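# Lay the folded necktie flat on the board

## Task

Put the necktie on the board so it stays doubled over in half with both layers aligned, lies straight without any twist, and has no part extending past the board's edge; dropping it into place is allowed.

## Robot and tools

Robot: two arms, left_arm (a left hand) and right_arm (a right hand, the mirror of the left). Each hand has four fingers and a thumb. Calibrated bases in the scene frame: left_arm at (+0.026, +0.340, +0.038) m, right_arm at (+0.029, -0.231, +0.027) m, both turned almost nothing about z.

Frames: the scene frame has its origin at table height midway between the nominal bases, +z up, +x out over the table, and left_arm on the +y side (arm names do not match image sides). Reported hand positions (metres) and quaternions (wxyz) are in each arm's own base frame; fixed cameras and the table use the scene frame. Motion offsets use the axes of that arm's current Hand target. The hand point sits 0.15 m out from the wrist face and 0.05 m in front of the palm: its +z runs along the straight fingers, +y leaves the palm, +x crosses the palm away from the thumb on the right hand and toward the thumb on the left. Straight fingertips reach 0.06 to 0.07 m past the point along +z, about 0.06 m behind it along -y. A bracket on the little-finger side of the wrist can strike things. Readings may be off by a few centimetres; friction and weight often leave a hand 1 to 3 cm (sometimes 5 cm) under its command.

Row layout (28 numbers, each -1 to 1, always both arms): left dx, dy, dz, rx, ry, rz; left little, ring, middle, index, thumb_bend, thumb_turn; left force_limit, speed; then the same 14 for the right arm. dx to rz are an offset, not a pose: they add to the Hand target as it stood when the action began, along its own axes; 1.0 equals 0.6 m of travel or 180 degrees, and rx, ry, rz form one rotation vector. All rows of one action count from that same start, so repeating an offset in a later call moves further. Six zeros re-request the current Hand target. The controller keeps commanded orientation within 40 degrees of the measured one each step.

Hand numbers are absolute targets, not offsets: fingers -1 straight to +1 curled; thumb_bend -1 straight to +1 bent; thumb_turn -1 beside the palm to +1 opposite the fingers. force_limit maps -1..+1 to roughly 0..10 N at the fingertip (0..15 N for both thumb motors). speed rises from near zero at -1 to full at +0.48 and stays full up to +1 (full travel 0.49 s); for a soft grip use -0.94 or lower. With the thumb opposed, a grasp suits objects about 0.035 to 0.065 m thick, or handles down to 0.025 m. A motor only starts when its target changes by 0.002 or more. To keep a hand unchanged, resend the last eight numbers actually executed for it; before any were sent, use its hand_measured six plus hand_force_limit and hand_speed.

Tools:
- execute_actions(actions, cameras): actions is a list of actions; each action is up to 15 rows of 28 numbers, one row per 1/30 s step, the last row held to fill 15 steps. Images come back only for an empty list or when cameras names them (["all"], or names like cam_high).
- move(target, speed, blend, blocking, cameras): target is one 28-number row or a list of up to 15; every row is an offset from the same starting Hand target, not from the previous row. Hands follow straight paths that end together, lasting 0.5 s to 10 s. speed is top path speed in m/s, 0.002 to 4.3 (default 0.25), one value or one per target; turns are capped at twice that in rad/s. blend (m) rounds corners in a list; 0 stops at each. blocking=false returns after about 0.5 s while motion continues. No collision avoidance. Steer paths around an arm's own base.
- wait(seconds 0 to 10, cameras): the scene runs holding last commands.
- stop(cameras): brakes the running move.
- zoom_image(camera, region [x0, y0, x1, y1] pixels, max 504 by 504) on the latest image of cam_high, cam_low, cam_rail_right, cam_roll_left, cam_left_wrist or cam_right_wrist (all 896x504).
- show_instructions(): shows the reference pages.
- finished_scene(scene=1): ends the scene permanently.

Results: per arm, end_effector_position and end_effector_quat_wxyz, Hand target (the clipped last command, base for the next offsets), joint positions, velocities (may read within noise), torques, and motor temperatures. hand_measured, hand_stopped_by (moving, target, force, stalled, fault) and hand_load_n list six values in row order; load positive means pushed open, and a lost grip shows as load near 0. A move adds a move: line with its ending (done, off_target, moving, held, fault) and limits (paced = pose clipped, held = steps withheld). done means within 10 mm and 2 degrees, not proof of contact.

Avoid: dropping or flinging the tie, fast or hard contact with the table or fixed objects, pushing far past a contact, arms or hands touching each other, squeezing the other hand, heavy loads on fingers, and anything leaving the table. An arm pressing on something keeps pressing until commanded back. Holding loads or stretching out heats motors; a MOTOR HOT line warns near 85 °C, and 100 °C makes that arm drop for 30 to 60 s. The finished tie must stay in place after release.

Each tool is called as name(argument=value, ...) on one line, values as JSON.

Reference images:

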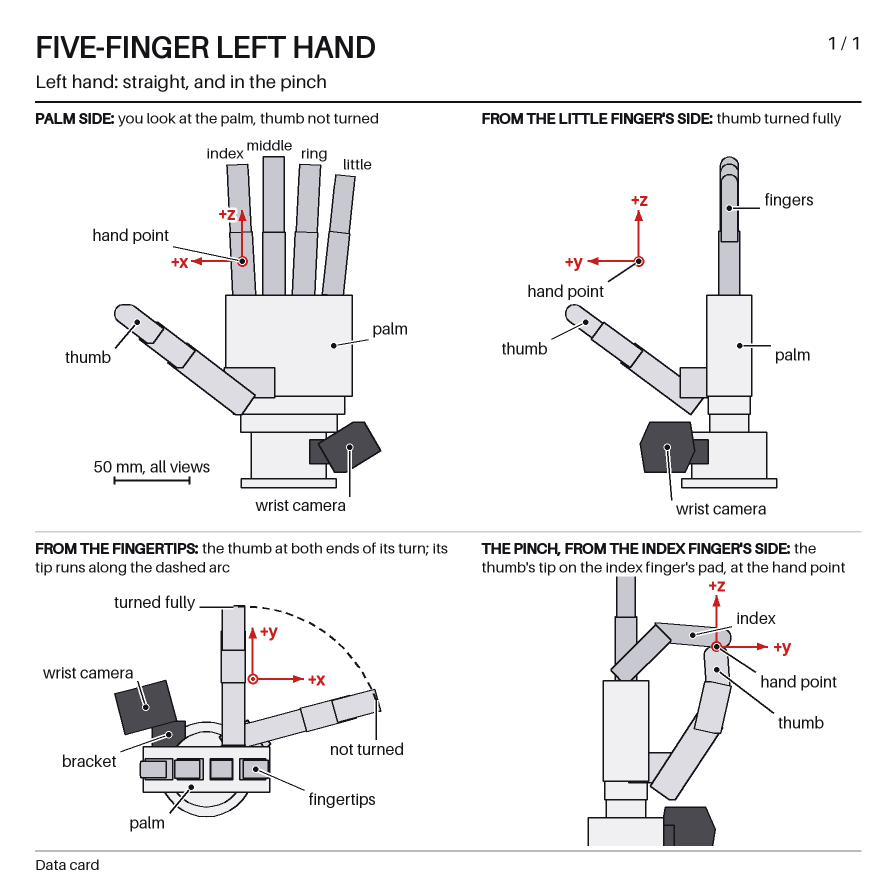

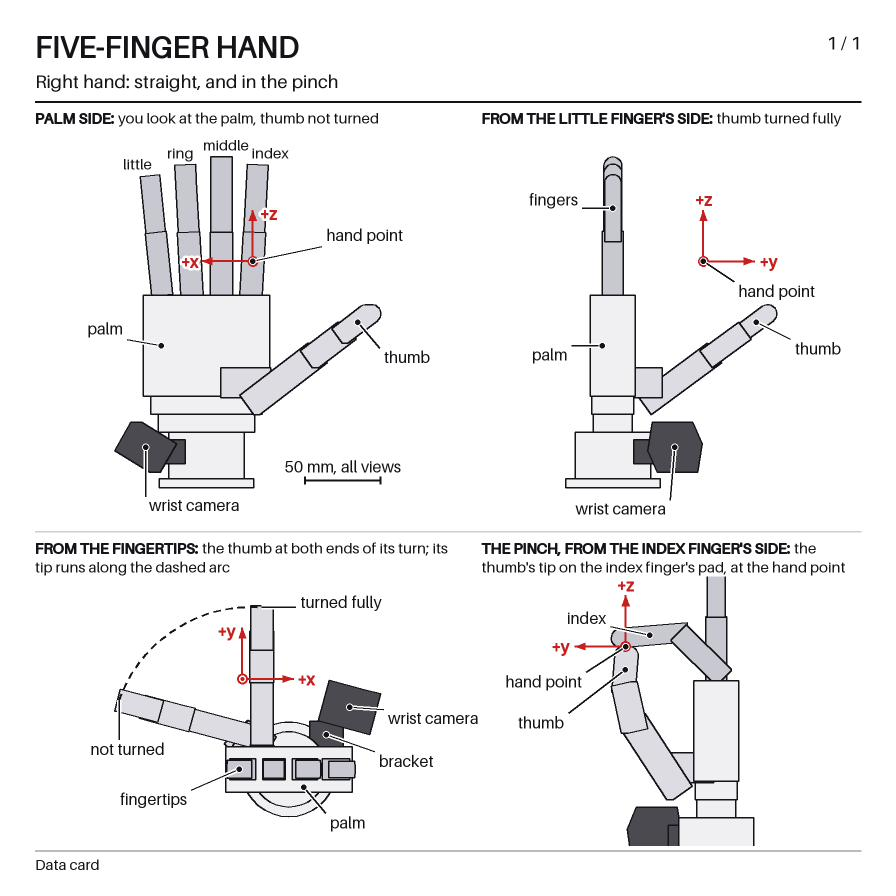

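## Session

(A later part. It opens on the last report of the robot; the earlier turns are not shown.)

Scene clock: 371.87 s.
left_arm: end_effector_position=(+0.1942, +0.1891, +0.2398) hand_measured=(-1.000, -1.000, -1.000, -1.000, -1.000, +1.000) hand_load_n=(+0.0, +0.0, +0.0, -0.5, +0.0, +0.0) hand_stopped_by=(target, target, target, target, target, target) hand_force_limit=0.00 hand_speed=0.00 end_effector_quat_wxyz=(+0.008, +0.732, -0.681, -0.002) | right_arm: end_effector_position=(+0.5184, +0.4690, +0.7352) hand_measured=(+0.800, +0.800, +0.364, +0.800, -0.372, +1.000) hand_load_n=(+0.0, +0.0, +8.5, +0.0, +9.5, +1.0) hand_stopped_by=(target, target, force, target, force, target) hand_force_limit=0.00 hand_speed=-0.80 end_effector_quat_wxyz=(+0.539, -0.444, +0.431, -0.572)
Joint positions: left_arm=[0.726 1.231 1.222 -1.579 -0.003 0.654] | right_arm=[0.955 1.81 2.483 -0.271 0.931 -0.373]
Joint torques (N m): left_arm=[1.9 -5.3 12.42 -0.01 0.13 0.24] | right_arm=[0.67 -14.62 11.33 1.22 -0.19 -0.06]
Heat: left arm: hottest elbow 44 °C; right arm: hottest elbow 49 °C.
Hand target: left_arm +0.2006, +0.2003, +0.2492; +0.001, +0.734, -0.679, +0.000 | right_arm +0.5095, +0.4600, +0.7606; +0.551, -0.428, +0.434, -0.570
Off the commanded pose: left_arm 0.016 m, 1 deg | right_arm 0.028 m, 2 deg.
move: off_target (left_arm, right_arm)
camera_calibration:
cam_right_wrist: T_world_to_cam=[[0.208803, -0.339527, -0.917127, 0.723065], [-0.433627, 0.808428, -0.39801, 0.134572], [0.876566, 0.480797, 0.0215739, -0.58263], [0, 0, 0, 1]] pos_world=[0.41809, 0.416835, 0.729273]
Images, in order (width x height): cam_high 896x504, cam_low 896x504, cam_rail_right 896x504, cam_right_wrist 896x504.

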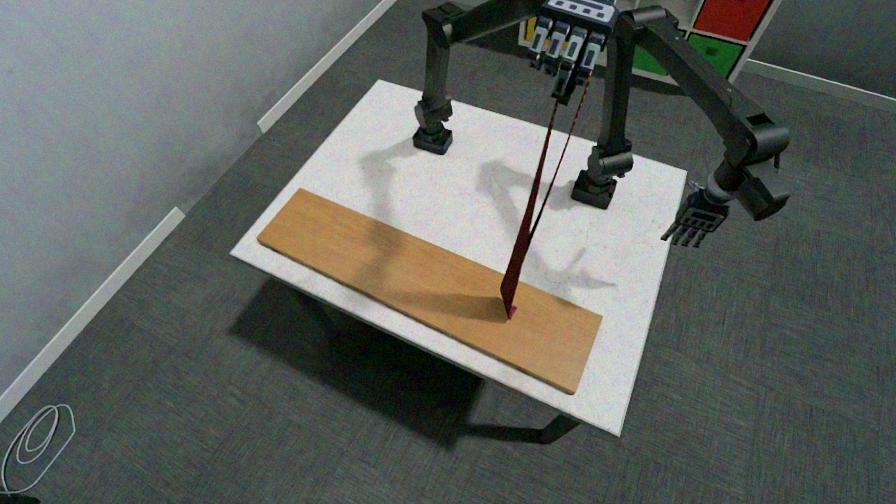

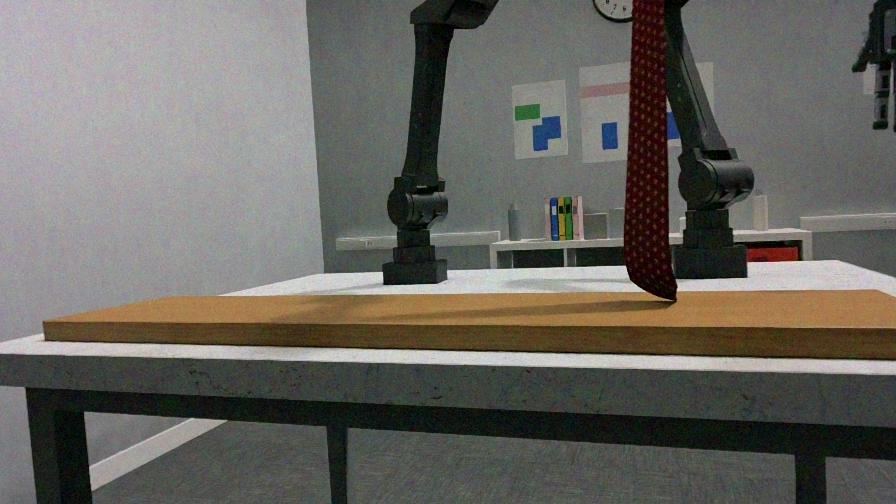

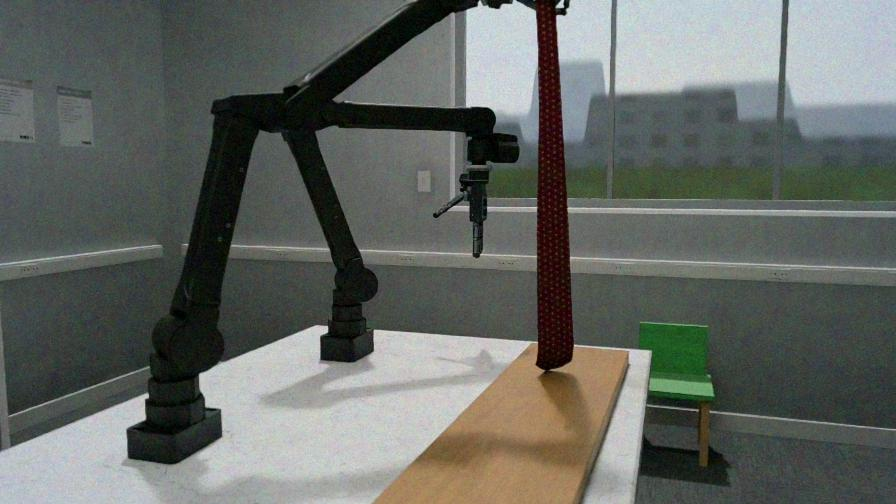

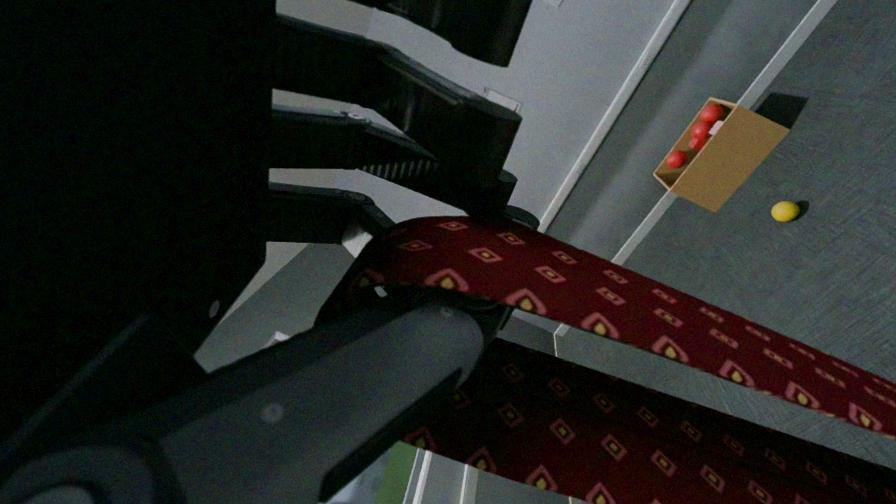

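move(target=[[0,0,0,0,0,0,-1,-1,-1,-1,-1,1,0,0,0.2448,0.2232,-0.069,-0.0833,0,0,0.8,0.8,0.8,0.8,0.0,1,0,-0.8],[0,0,0,0,0,0,-1,-1,-1,-1,-1,1,0,0,0.5263,0.433,-0.134,-0.128,0,0,0.8,0.8,0.8,0.8,0.0,1,0,-0.8]], speed=[0.12,0.12], blend=[0.04,0], cameras=["cam_right_wrist","cam_high","cam_rail_right","cam_low"])

Scene clock: 380.33 s.
left_arm: end_effector_position=(+0.1942, +0.1891, +0.2398) hand_measured=(-1.000, -1.000, -1.000, -1.000, -1.000, +1.000) hand_load_n=(+0.0, +0.0, +0.0, +0.0, +0.0, +0.0) hand_stopped_by=(target, target, target, target, target, target) hand_force_limit=0.00 hand_speed=0.00 end_effector_quat_wxyz=(+0.008, +0.732, -0.681, -0.002) | right_arm: end_effector_position=(+0.4919, +0.1444, +0.4768) hand_measured=(+0.800, +0.800, +0.364, +0.800, -0.372, +1.000) hand_load_n=(+0.0, +0.0, +8.5, +0.0, +9.5, +1.0) hand_stopped_by=(target, target, force, target, force, target) hand_force_limit=0.00 hand_speed=-0.80 end_effector_quat_wxyz=(-0.438, +0.545, -0.540, +0.468)
Joint positions: left_arm=[0.726 1.231 1.222 -1.579 -0.003 0.654] | right_arm=[0.372 1.045 1.294 -0.442 0.394 0.039]
Joint torques (N m): left_arm=[1.9 -5.25 12.42 -0.02 0.13 0.25] | right_arm=[-2.2 -8.35 9.57 2.56 0.01 0.07]
Heat: left arm: hottest elbow 45 °C; right arm: hottest elbow 49 °C.
Hand target: left_arm +0.2006, +0.2003, +0.2492; +0.001, +0.734, -0.679, +0.000 | right_arm +0.4901, +0.1418, +0.4923; -0.454, +0.530, -0.539, +0.472
Off the commanded pose: left_arm 0.016 m, 1 deg | right_arm 0.016 m, 3 deg.
move: off_target (left_arm, right_arm)
camera_calibration:
cam_right_wrist: T_world_to_cam=[[-0.18405, -0.324352, -0.927858, 0.57762], [-0.544536, 0.81953, -0.17847, 0.230887], [0.818295, 0.472405, -0.327456, -0.201442], [0, 0, 0, 1]] pos_world=[0.396876, 0.0932958, 0.511192]
Images, in order (width x height): cam_high 896x504, cam_low 896x504, cam_rail_right 896x504, cam_right_wrist 896x504.

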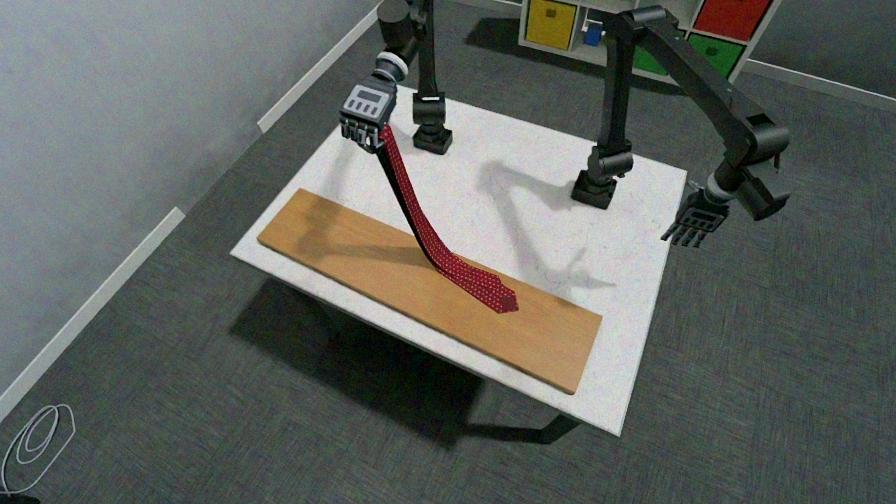

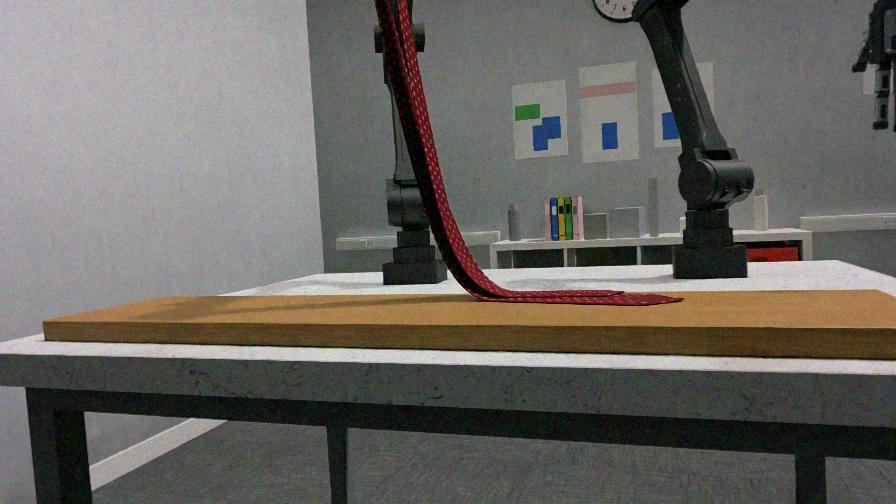

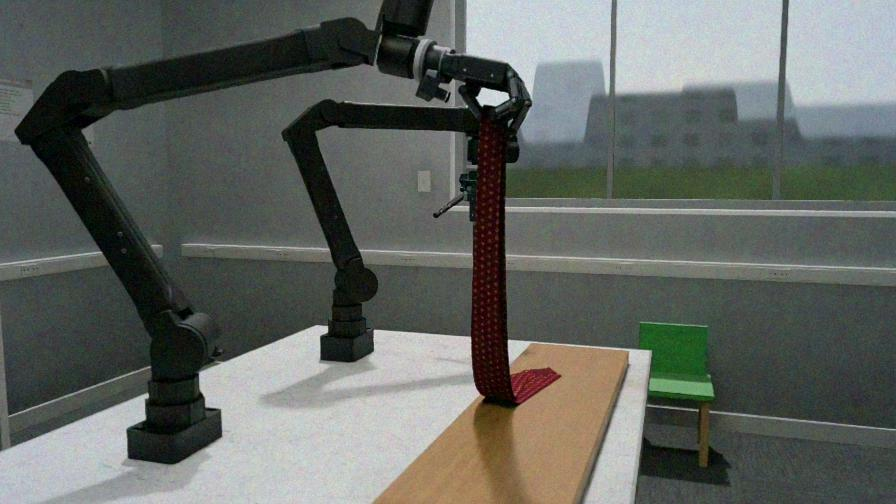

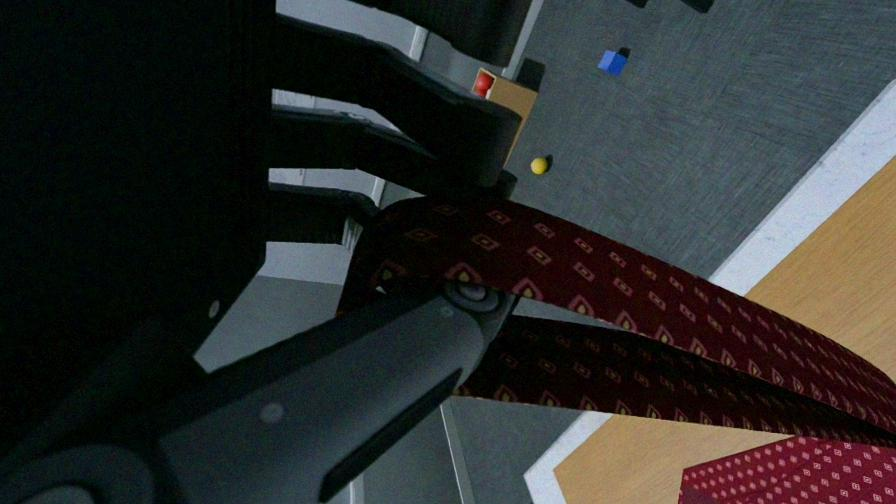

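zoom_image(camera="cam_high", region=[380, 200, 560, 340])

zoom_image(camera="cam_low", region=[440, 240, 720, 340])

Scaled by 2.800 from the camera's 896x504 image, which has a finer 1280x720 frame.

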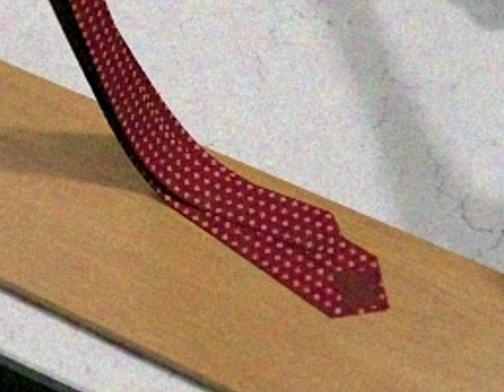

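Scaled by 1.800 from the camera's 896x504 image, which has a finer 1280x720 frame.

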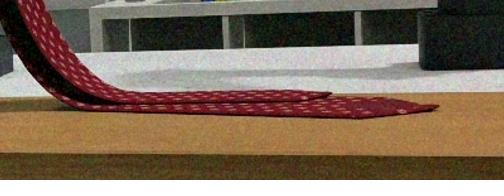

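move(target=[0.6187,-0.5237,0.145,0,0,-0.472,-1,-1,-1,-1,-1,1,0,0,0,0,0,0,0,0,0.8,0.8,0.8,0.8,0.0,1,0,-0.8], speed=0.25, cameras=["cam_left_wrist","cam_high","cam_rail_right","cam_roll_left"])

Scene clock: 390.10 s.
left_arm: end_effector_position=(+0.5295, -0.1389, +0.1607) hand_measured=(-1.000, -1.000, -1.000, -1.000, -1.000, +1.000) hand_load_n=(+0.0, +0.0, +0.0, +0.0, +0.0, +0.0) hand_stopped_by=(target, target, target, target, target, target) hand_force_limit=0.00 hand_speed=0.00 end_effector_quat_wxyz=(+0.002, +1.000, -0.005, -0.003) | right_arm: end_effector_position=(+0.4919, +0.1444, +0.4766) hand_measured=(+0.800, +0.800, +0.364, +0.800, -0.372, +1.000) hand_load_n=(+0.0, +0.0, +8.5, +0.0, +9.5, +1.0) hand_stopped_by=(target, target, force, target, force, target) hand_force_limit=0.00 hand_speed=-0.80 end_effector_quat_wxyz=(-0.438, +0.545, -0.541, +0.468)
Joint positions: left_arm=[-0.152 1.682 1.497 -1.39 0.006 -1.712] | right_arm=[0.372 1.045 1.293 -0.442 0.394 0.039]
Joint torques (N m): left_arm=[-0.09 -11.4 12.27 0.02 -0.08 -0.01] | right_arm=[-0.44 -6.95 9.59 2.32 -0.08 0.14]
Heat: left arm: hottest elbow 47 °C; right arm: hottest elbow 48 °C.
Hand target: left_arm +0.5425, -0.1459, +0.1627; +0.001, +1.000, -0.006, +0.000 | right_arm +0.4901, +0.1418, +0.4923; -0.454, +0.530, -0.539, +0.472
Off the commanded pose: left_arm 0.015 m, 0 deg | right_arm 0.016 m, 3 deg.
move: off_target (left_arm, right_arm)
camera_calibration:
cam_left_wrist: T_world_to_cam=[[0.279007, 0.959933, -0.0261507, -0.00731454], [0.821451, -0.224475, 0.524241, -0.552661], [0.497366, -0.167748, -0.851168, -0.0326306], [0, 0, 0, 1]] pos_world=[0.472254, -0.122511, 0.261762]
Images, in order (width x height): cam_high 896x504, cam_rail_right 896x504, cam_roll_left 896x504, cam_left_wrist 896x504.

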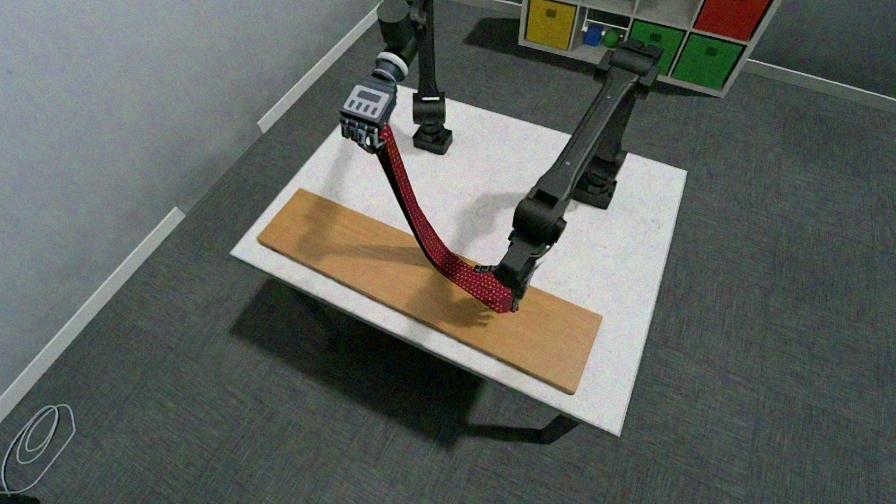

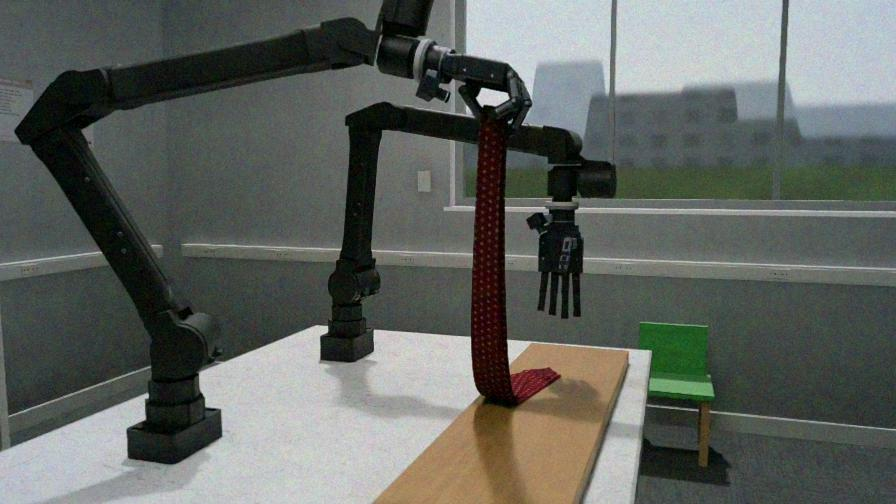

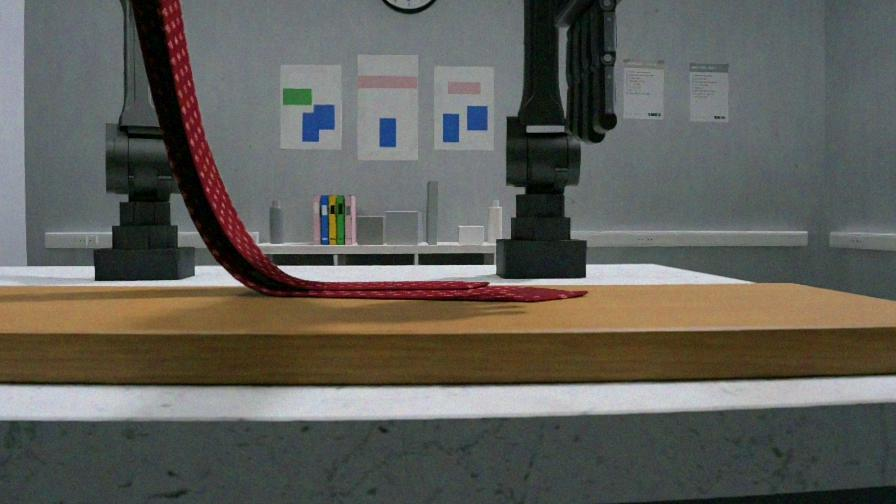

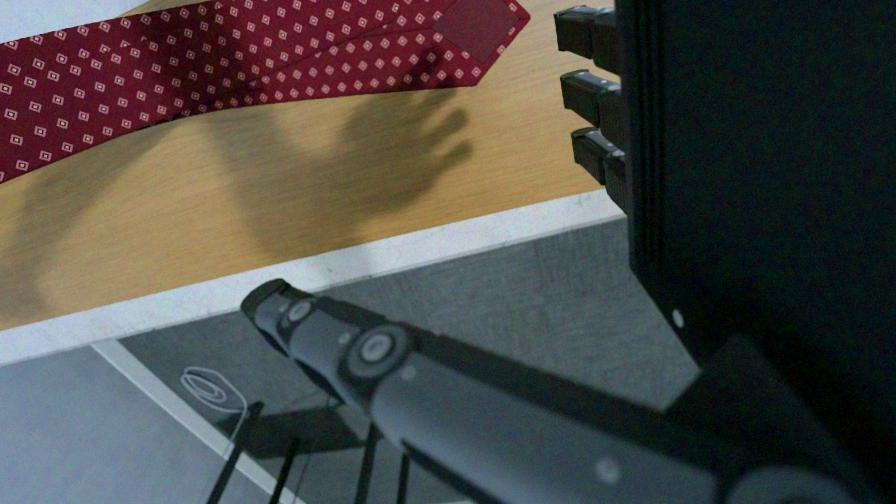

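zoom_image(camera="cam_left_wrist", region=[200, 0, 560, 200])

zoom_image(camera="cam_roll_left", region=[220, 220, 620, 320])

Scaled by 1.400 from the camera's 896x504 image, which has a finer 1280x720 frame.

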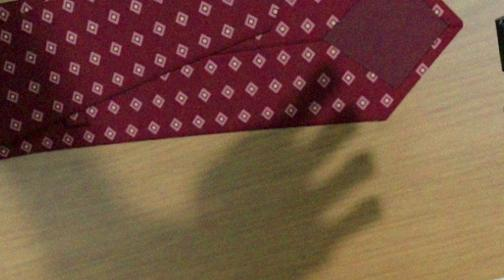

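Scaled by 1.260 from the camera's 896x504 image, which has a finer 1280x720 frame.

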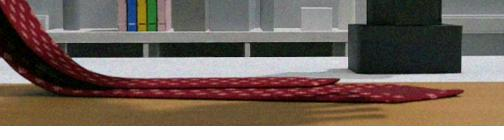

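move(target=[-0.1526,0.1335,0.1212,0,0,0,1,1,-1,1,-1,-1,0,0,0,0,0,0,0,0,0.8,0.8,0.8,0.8,0.0,1,0,-0.8], speed=0.15, cameras=["cam_left_wrist","cam_high","cam_rail_right","cam_roll_left"])

zoom_image(camera="cam_left_wrist", region=[360, 0, 720, 250])

zoom_image(camera="cam_roll_left", region=[300, 120, 620, 320])

Scene clock: 396.87 s.
left_arm: end_effector_position=(+0.4493, -0.2201, +0.0840) hand_measured=(+1.000, +1.000, -1.000, +1.000, -1.000, -1.000) hand_load_n=(+0.0, +0.0, +0.0, +0.0, +0.0, +0.0) hand_stopped_by=(target, target, target, target, target, target) hand_force_limit=0.00 hand_speed=0.00 end_effector_quat_wxyz=(-0.001, +1.000, -0.006, -0.011) | right_arm: end_effector_position=(+0.4919, +0.1444, +0.4766) hand_measured=(+0.800, +0.800, +0.364, +0.800, -0.372, +1.000) hand_load_n=(+0.0, +0.5, +8.5, +0.0, +9.5, +1.0) hand_stopped_by=(target, target, force, target, force, target) hand_force_limit=0.00 hand_speed=-0.80 end_effector_quat_wxyz=(-0.438, +0.545, -0.541, +0.468)
Joint positions: left_arm=[-0.361 1.61 1.196 -1.179 0.005 -1.92] | right_arm=[0.372 1.045 1.293 -0.442 0.394 0.039]
Joint torques (N m): left_arm=[-0.03 -13.04 8.25 0.79 -0.04 0.02] | right_arm=[-0.85 -6.53 9.52 2.4 -0.07 0.08]
Heat: left arm: hottest elbow 47 °C; right arm: hottest elbow 48 °C.
Hand target: left_arm +0.4499, -0.2250, +0.0901; +0.001, +1.000, -0.006, +0.000 | right_arm +0.4901, +0.1418, +0.4923; -0.454, +0.530, -0.539, +0.472
Off the commanded pose: left_arm 0.008 m, 1 deg | right_arm 0.016 m, 3 deg.
move: off_target (right_arm)
camera_calibration:
cam_left_wrist: T_world_to_cam=[[0.278977, 0.960027, -0.0228032, 0.0908628], [0.829209, -0.228849, 0.509941, -0.468161], [0.484339, -0.16117, -0.859907, -0.063666], [0, 0, 0, 1]] pos_world=[0.393691, -0.20463, 0.18606]
Images, in order (width x height): cam_high 896x504, cam_rail_right 896x504, cam_roll_left 896x504, cam_left_wrist 896x504.

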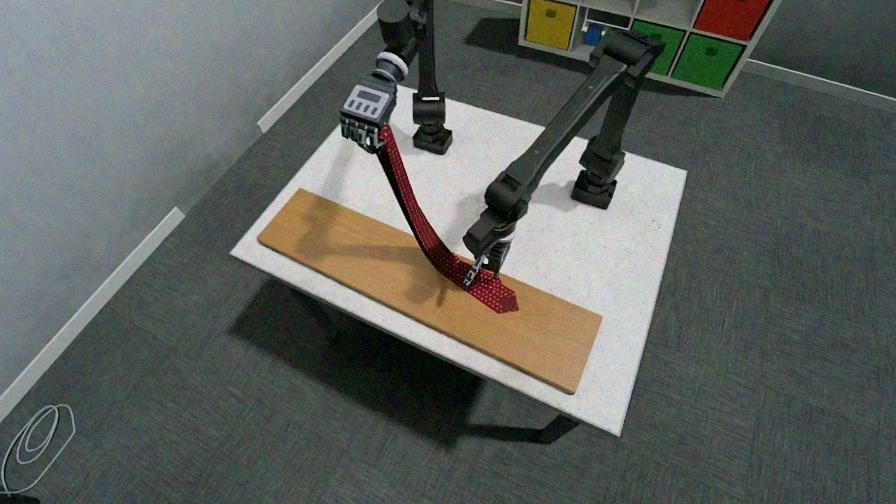

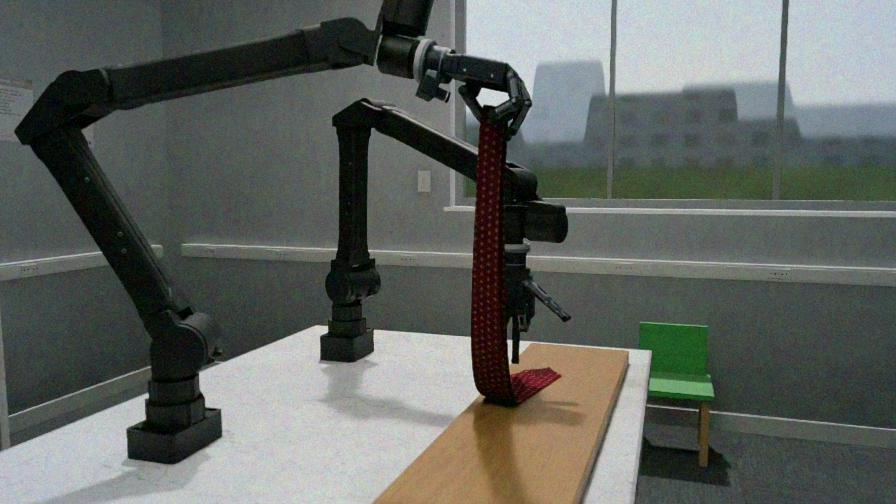

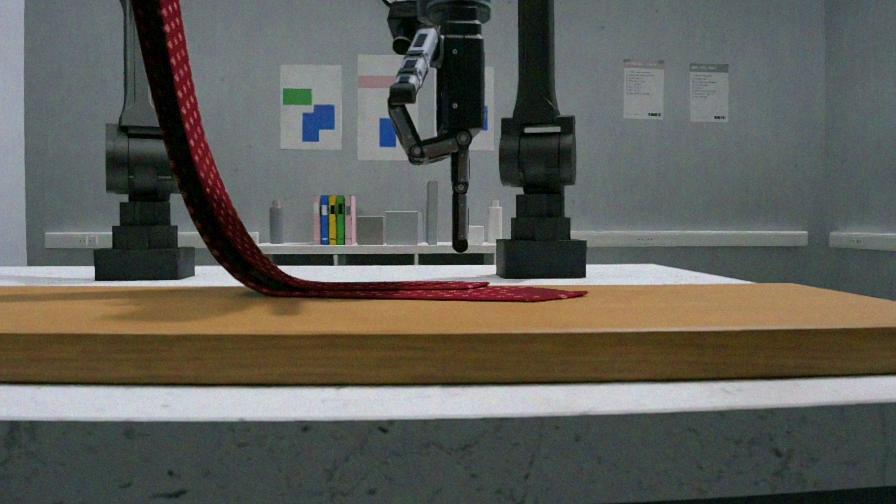

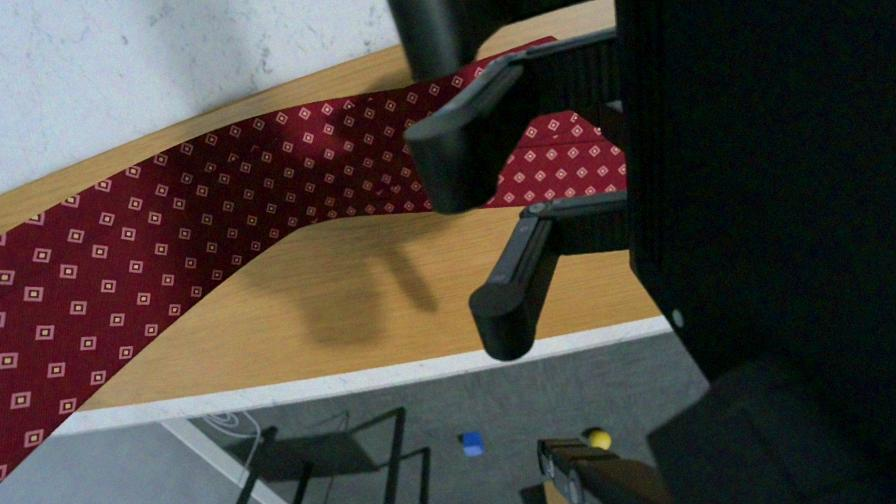

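Scaled by 1.400 from the camera's 896x504 image, which has a finer 1280x720 frame.

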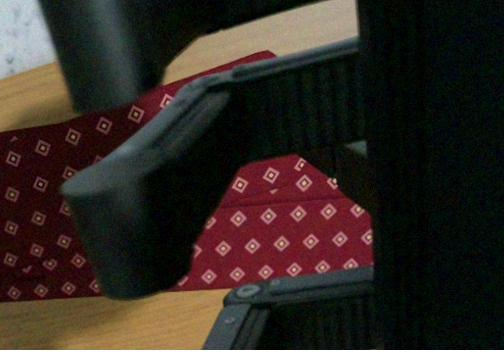

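Scaled by 1.575 from the camera's 896x504 image, which has a finer 1280x720 frame.

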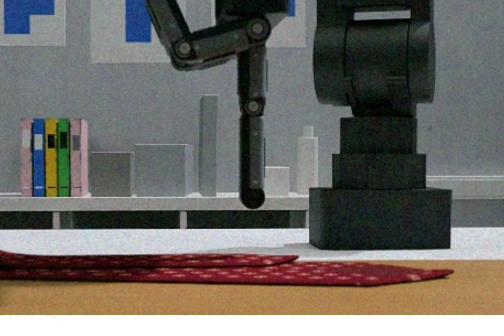

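move(target=[[-0.0262,0.022,0,0,0,0,1,1,-1,1,-1,-1,0,0,0,0,0,0,0,0,0.8,0.8,0.8,0.8,0.0,1,0,-0.8],[-0.0262,0.022,0.0835,0,0,0,1,1,-1,1,-1,-1,0,0,0,0,0,0,0,0,0.8,0.8,0.8,0.8,0.0,1,0,-0.8],[-0.0262,-0.06,0.0835,0,0,0,1,1,-1,1,-1,-1,0,0,0,0,0,0,0,0,0.8,0.8,0.8,0.8,0.0,1,0,-0.8]], speed=[0.08,0.05,0.05], cameras=["cam_left_wrist","cam_high","cam_roll_left"])

zoom_image(camera="cam_roll_left", region=[300, 120, 620, 320])

zoom_image(camera="cam_high", region=[420, 220, 560, 340])

Scene clock: 402.23 s.
left_arm: end_effector_position=(+0.4418, -0.2050, +0.0590) hand_measured=(+1.000, +1.000, -1.000, +1.000, -1.000, -1.000) hand_load_n=(+0.0, +0.0, -2.5, +0.0, -0.5, +0.0) hand_stopped_by=(target, target, target, target, target, target) hand_force_limit=0.00 hand_speed=0.00 end_effector_quat_wxyz=(+0.011, +1.000, -0.013, +0.018) | right_arm: end_effector_position=(+0.4919, +0.1445, +0.4766) hand_measured=(+0.800, +0.800, +0.364, +0.800, -0.372, +1.000) hand_load_n=(+0.0, +0.0, +8.5, +0.0, +9.5, +1.0) hand_stopped_by=(target, target, force, target, force, target) hand_force_limit=0.00 hand_speed=-0.80 end_effector_quat_wxyz=(-0.438, +0.545, -0.540, +0.468)
Joint positions: left_arm=[-0.331 1.576 1.072 -1.027 0.009 -1.875] | right_arm=[0.372 1.045 1.293 -0.442 0.393 0.039]
Joint torques (N m): left_arm=[2.55 -9.82 6.09 0.69 -0.2 0.23] | right_arm=[-0.03 -6.89 9.44 2.13 -0.07 0.05]
Heat: left arm: hottest elbow 47 °C; right arm: hottest elbow 48 °C.
Hand target: left_arm +0.4345, -0.1889, +0.0399; +0.001, +1.000, -0.006, +0.000 | right_arm +0.4901, +0.1419, +0.4923; -0.454, +0.530, -0.539, +0.472
Off the commanded pose: left_arm 0.026 m, 3 deg | right_arm 0.016 m, 3 deg.
move: off_target (left_arm, right_arm)
camera_calibration:
cam_left_wrist: T_world_to_cam=[[0.295169, 0.954966, -0.0302625, 0.0700643], [0.795148, -0.227964, 0.561936, -0.433584], [0.529731, -0.189929, -0.826627, -0.106949], [0, 0, 0, 1]] pos_world=[0.380737, -0.186063, 0.15736]
Images, in order (width x height): cam_high 896x504, cam_roll_left 896x504, cam_left_wrist 896x504.

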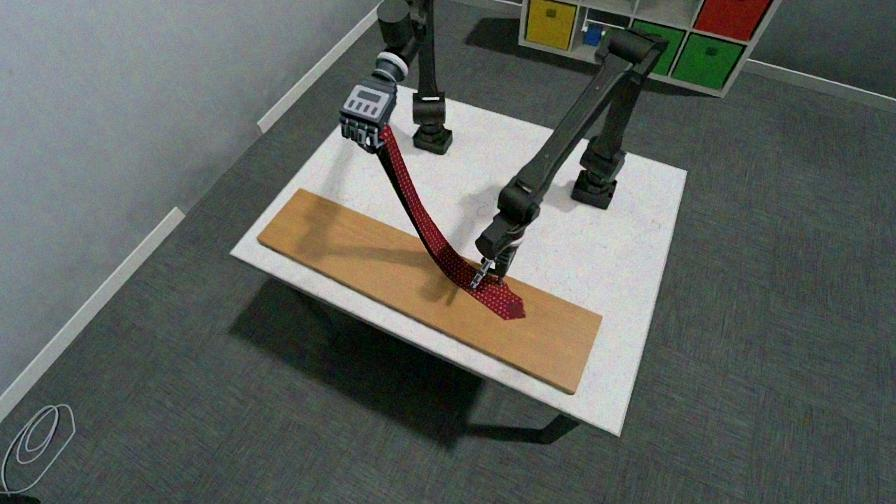

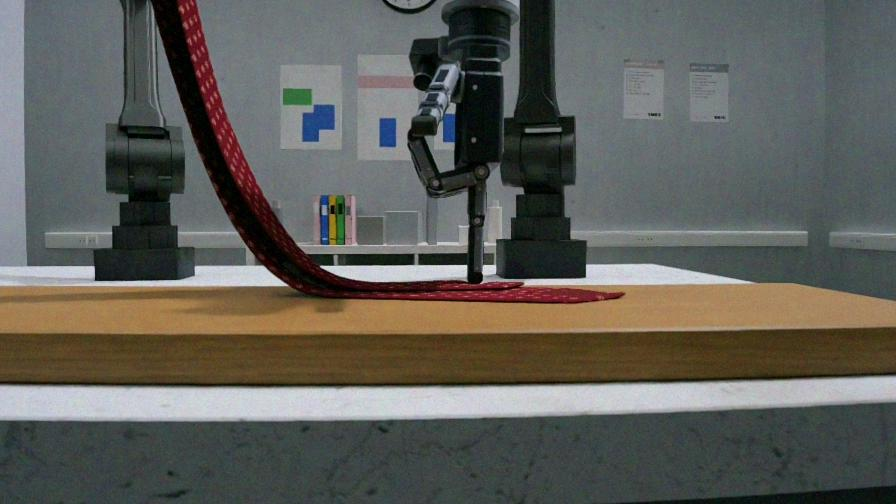

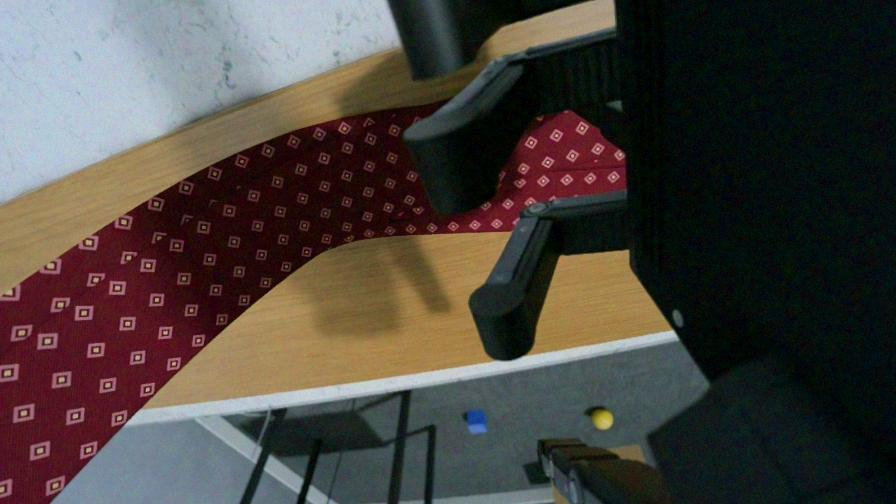

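Scaled by 1.575 from the camera's 896x504 image, which has a finer 1280x720 frame.

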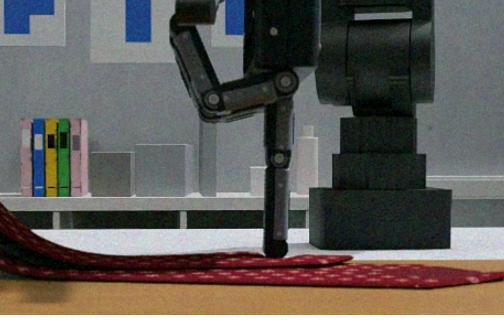

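Scaled by 3.600 from the camera's 896x504 image, which has a finer 1280x720 frame.

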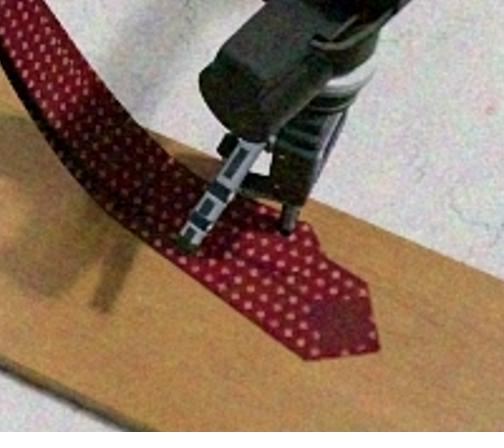

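move(target=[[0,0,-0.06,0,0,0,1,1,-1,1,-1,-1,0,0,0,0,0,0,0,0,0.8,0.8,0.8,0.8,0.0,1,0,-0.8],[0.059,0.018,-0.06,0,0,0,-1,-1,-1,-1,-1,-1,0,0,0,0,0,0,0,0,0.8,0.8,0.8,0.8,0.0,1,0,-0.8],[0.059,0.018,0.0,0,0,0,-1,-1,-1,-1,-1,-1,0,0,0,0,0,0,0,0,0.8,0.8,0.8,0.8,0.0,1,0,-0.8]], speed=[0.08,0.08,0.05], cameras=["cam_left_wrist","cam_high","cam_roll_left","cam_rail_right"])

zoom_image(camera="cam_roll_left", region=[380, 180, 660, 320])

zoom_image(camera="cam_high", region=[420, 220, 560, 340])

Scene clock: 420.93 s.
left_arm: end_effector_position=(+0.4686, -0.2078, +0.0606) hand_measured=(-1.000, -1.000, -1.000, -1.000, -1.000, -1.000) hand_load_n=(+0.0, +0.0, +0.0, +0.0, +0.0, +0.0) hand_stopped_by=(target, target, target, target, target, target) hand_force_limit=0.00 hand_speed=0.00 end_effector_quat_wxyz=(+0.007, +1.000, -0.009, +0.013) | right_arm: end_effector_position=(+0.4919, +0.1445, +0.4766) hand_measured=(+0.800, +0.800, +0.364, +0.800, -0.372, +1.000) hand_load_n=(+0.0, +0.0, +8.5, +0.0, +9.5, +1.0) hand_stopped_by=(target, target, force, target, force, target) hand_force_limit=0.00 hand_speed=-0.80 end_effector_quat_wxyz=(-0.438, +0.545, -0.540, +0.468)
Joint positions: left_arm=[-0.321 1.641 1.161 -1.061 0.004 -1.874] | right_arm=[0.372 1.045 1.293 -0.442 0.393 0.039]
Joint torques (N m): left_arm=[1.96 -9.29 7.71 1.18 -0.05 0.23] | right_arm=[0.67 -6.95 9.24 2.29 -0.12 0.1]
Heat: left arm: hottest elbow 46 °C; right arm: hottest elbow 47 °C.
Hand target: left_arm +0.4700, -0.2000, +0.0400; +0.001, +1.000, -0.005, +0.000 | right_arm +0.4901, +0.1419, +0.4923; -0.454, +0.530, -0.539, +0.472
Off the commanded pose: left_arm 0.022 m, 2 deg | right_arm 0.016 m, 3 deg.
move: off_target (left_arm, right_arm); target 2's new numbers were sent with left_arm's hand 0.017 m and 1 deg from that target
camera_calibration:
cam_left_wrist: T_world_to_cam=[[0.285595, 0.958026, -0.0249354, 0.0696802], [0.802474, -0.224838, 0.552706, -0.458597], [0.5239, -0.17786, -0.833003, -0.114825], [0, 0, 0, 1]] pos_world=[0.408268, -0.190288, 0.159557]
Images, in order (width x height): cam_high 896x504, cam_rail_right 896x504, cam_roll_left 896x504, cam_left_wrist 896x504.

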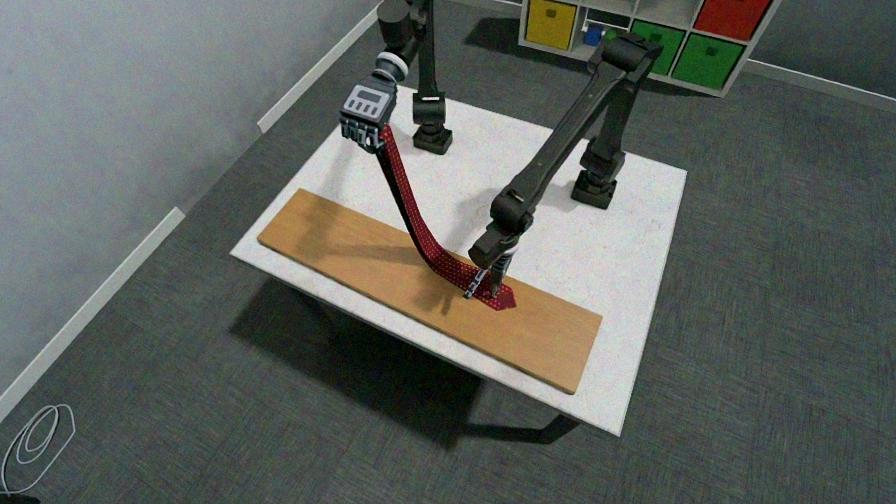

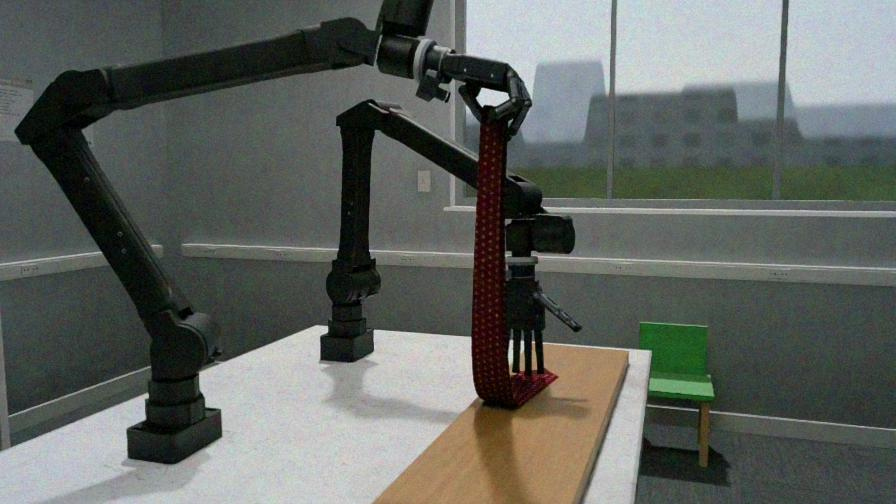

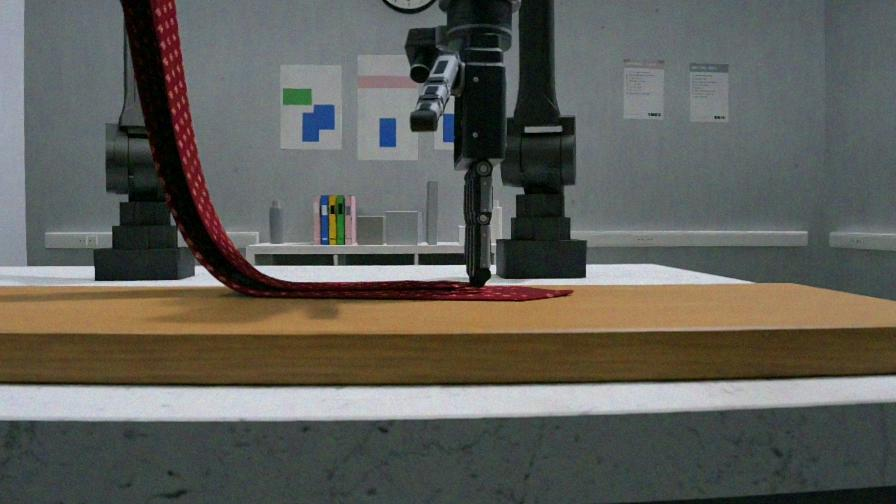

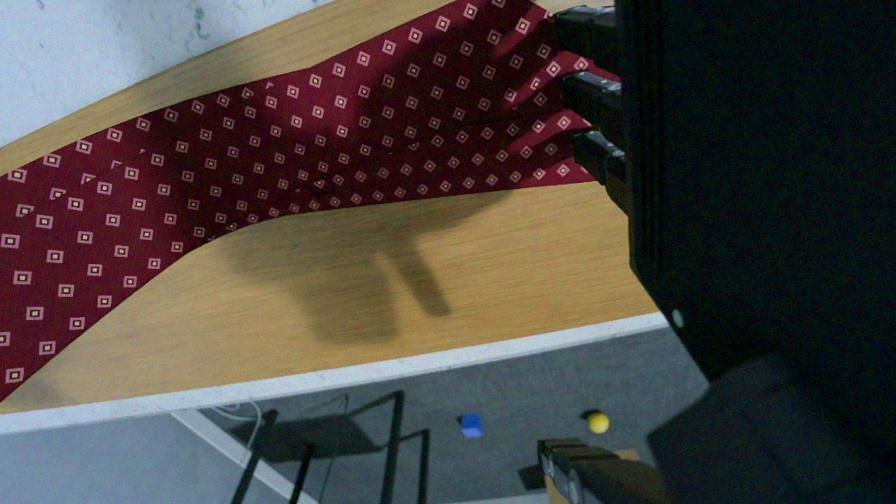

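Scaled by 1.800 from the camera's 896x504 image, which has a finer 1280x720 frame.

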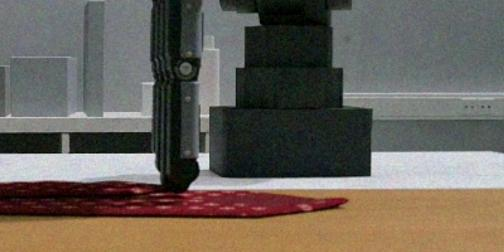

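Scaled by 3.600 from the camera's 896x504 image, which has a finer 1280x720 frame.

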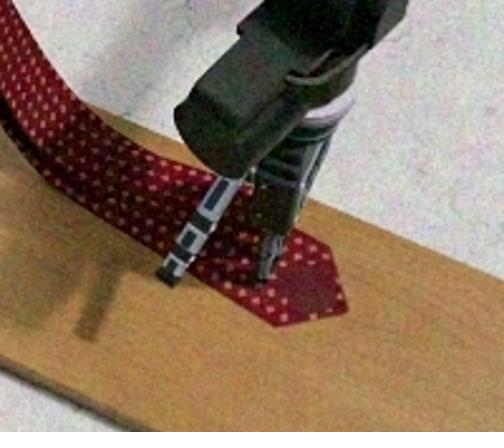

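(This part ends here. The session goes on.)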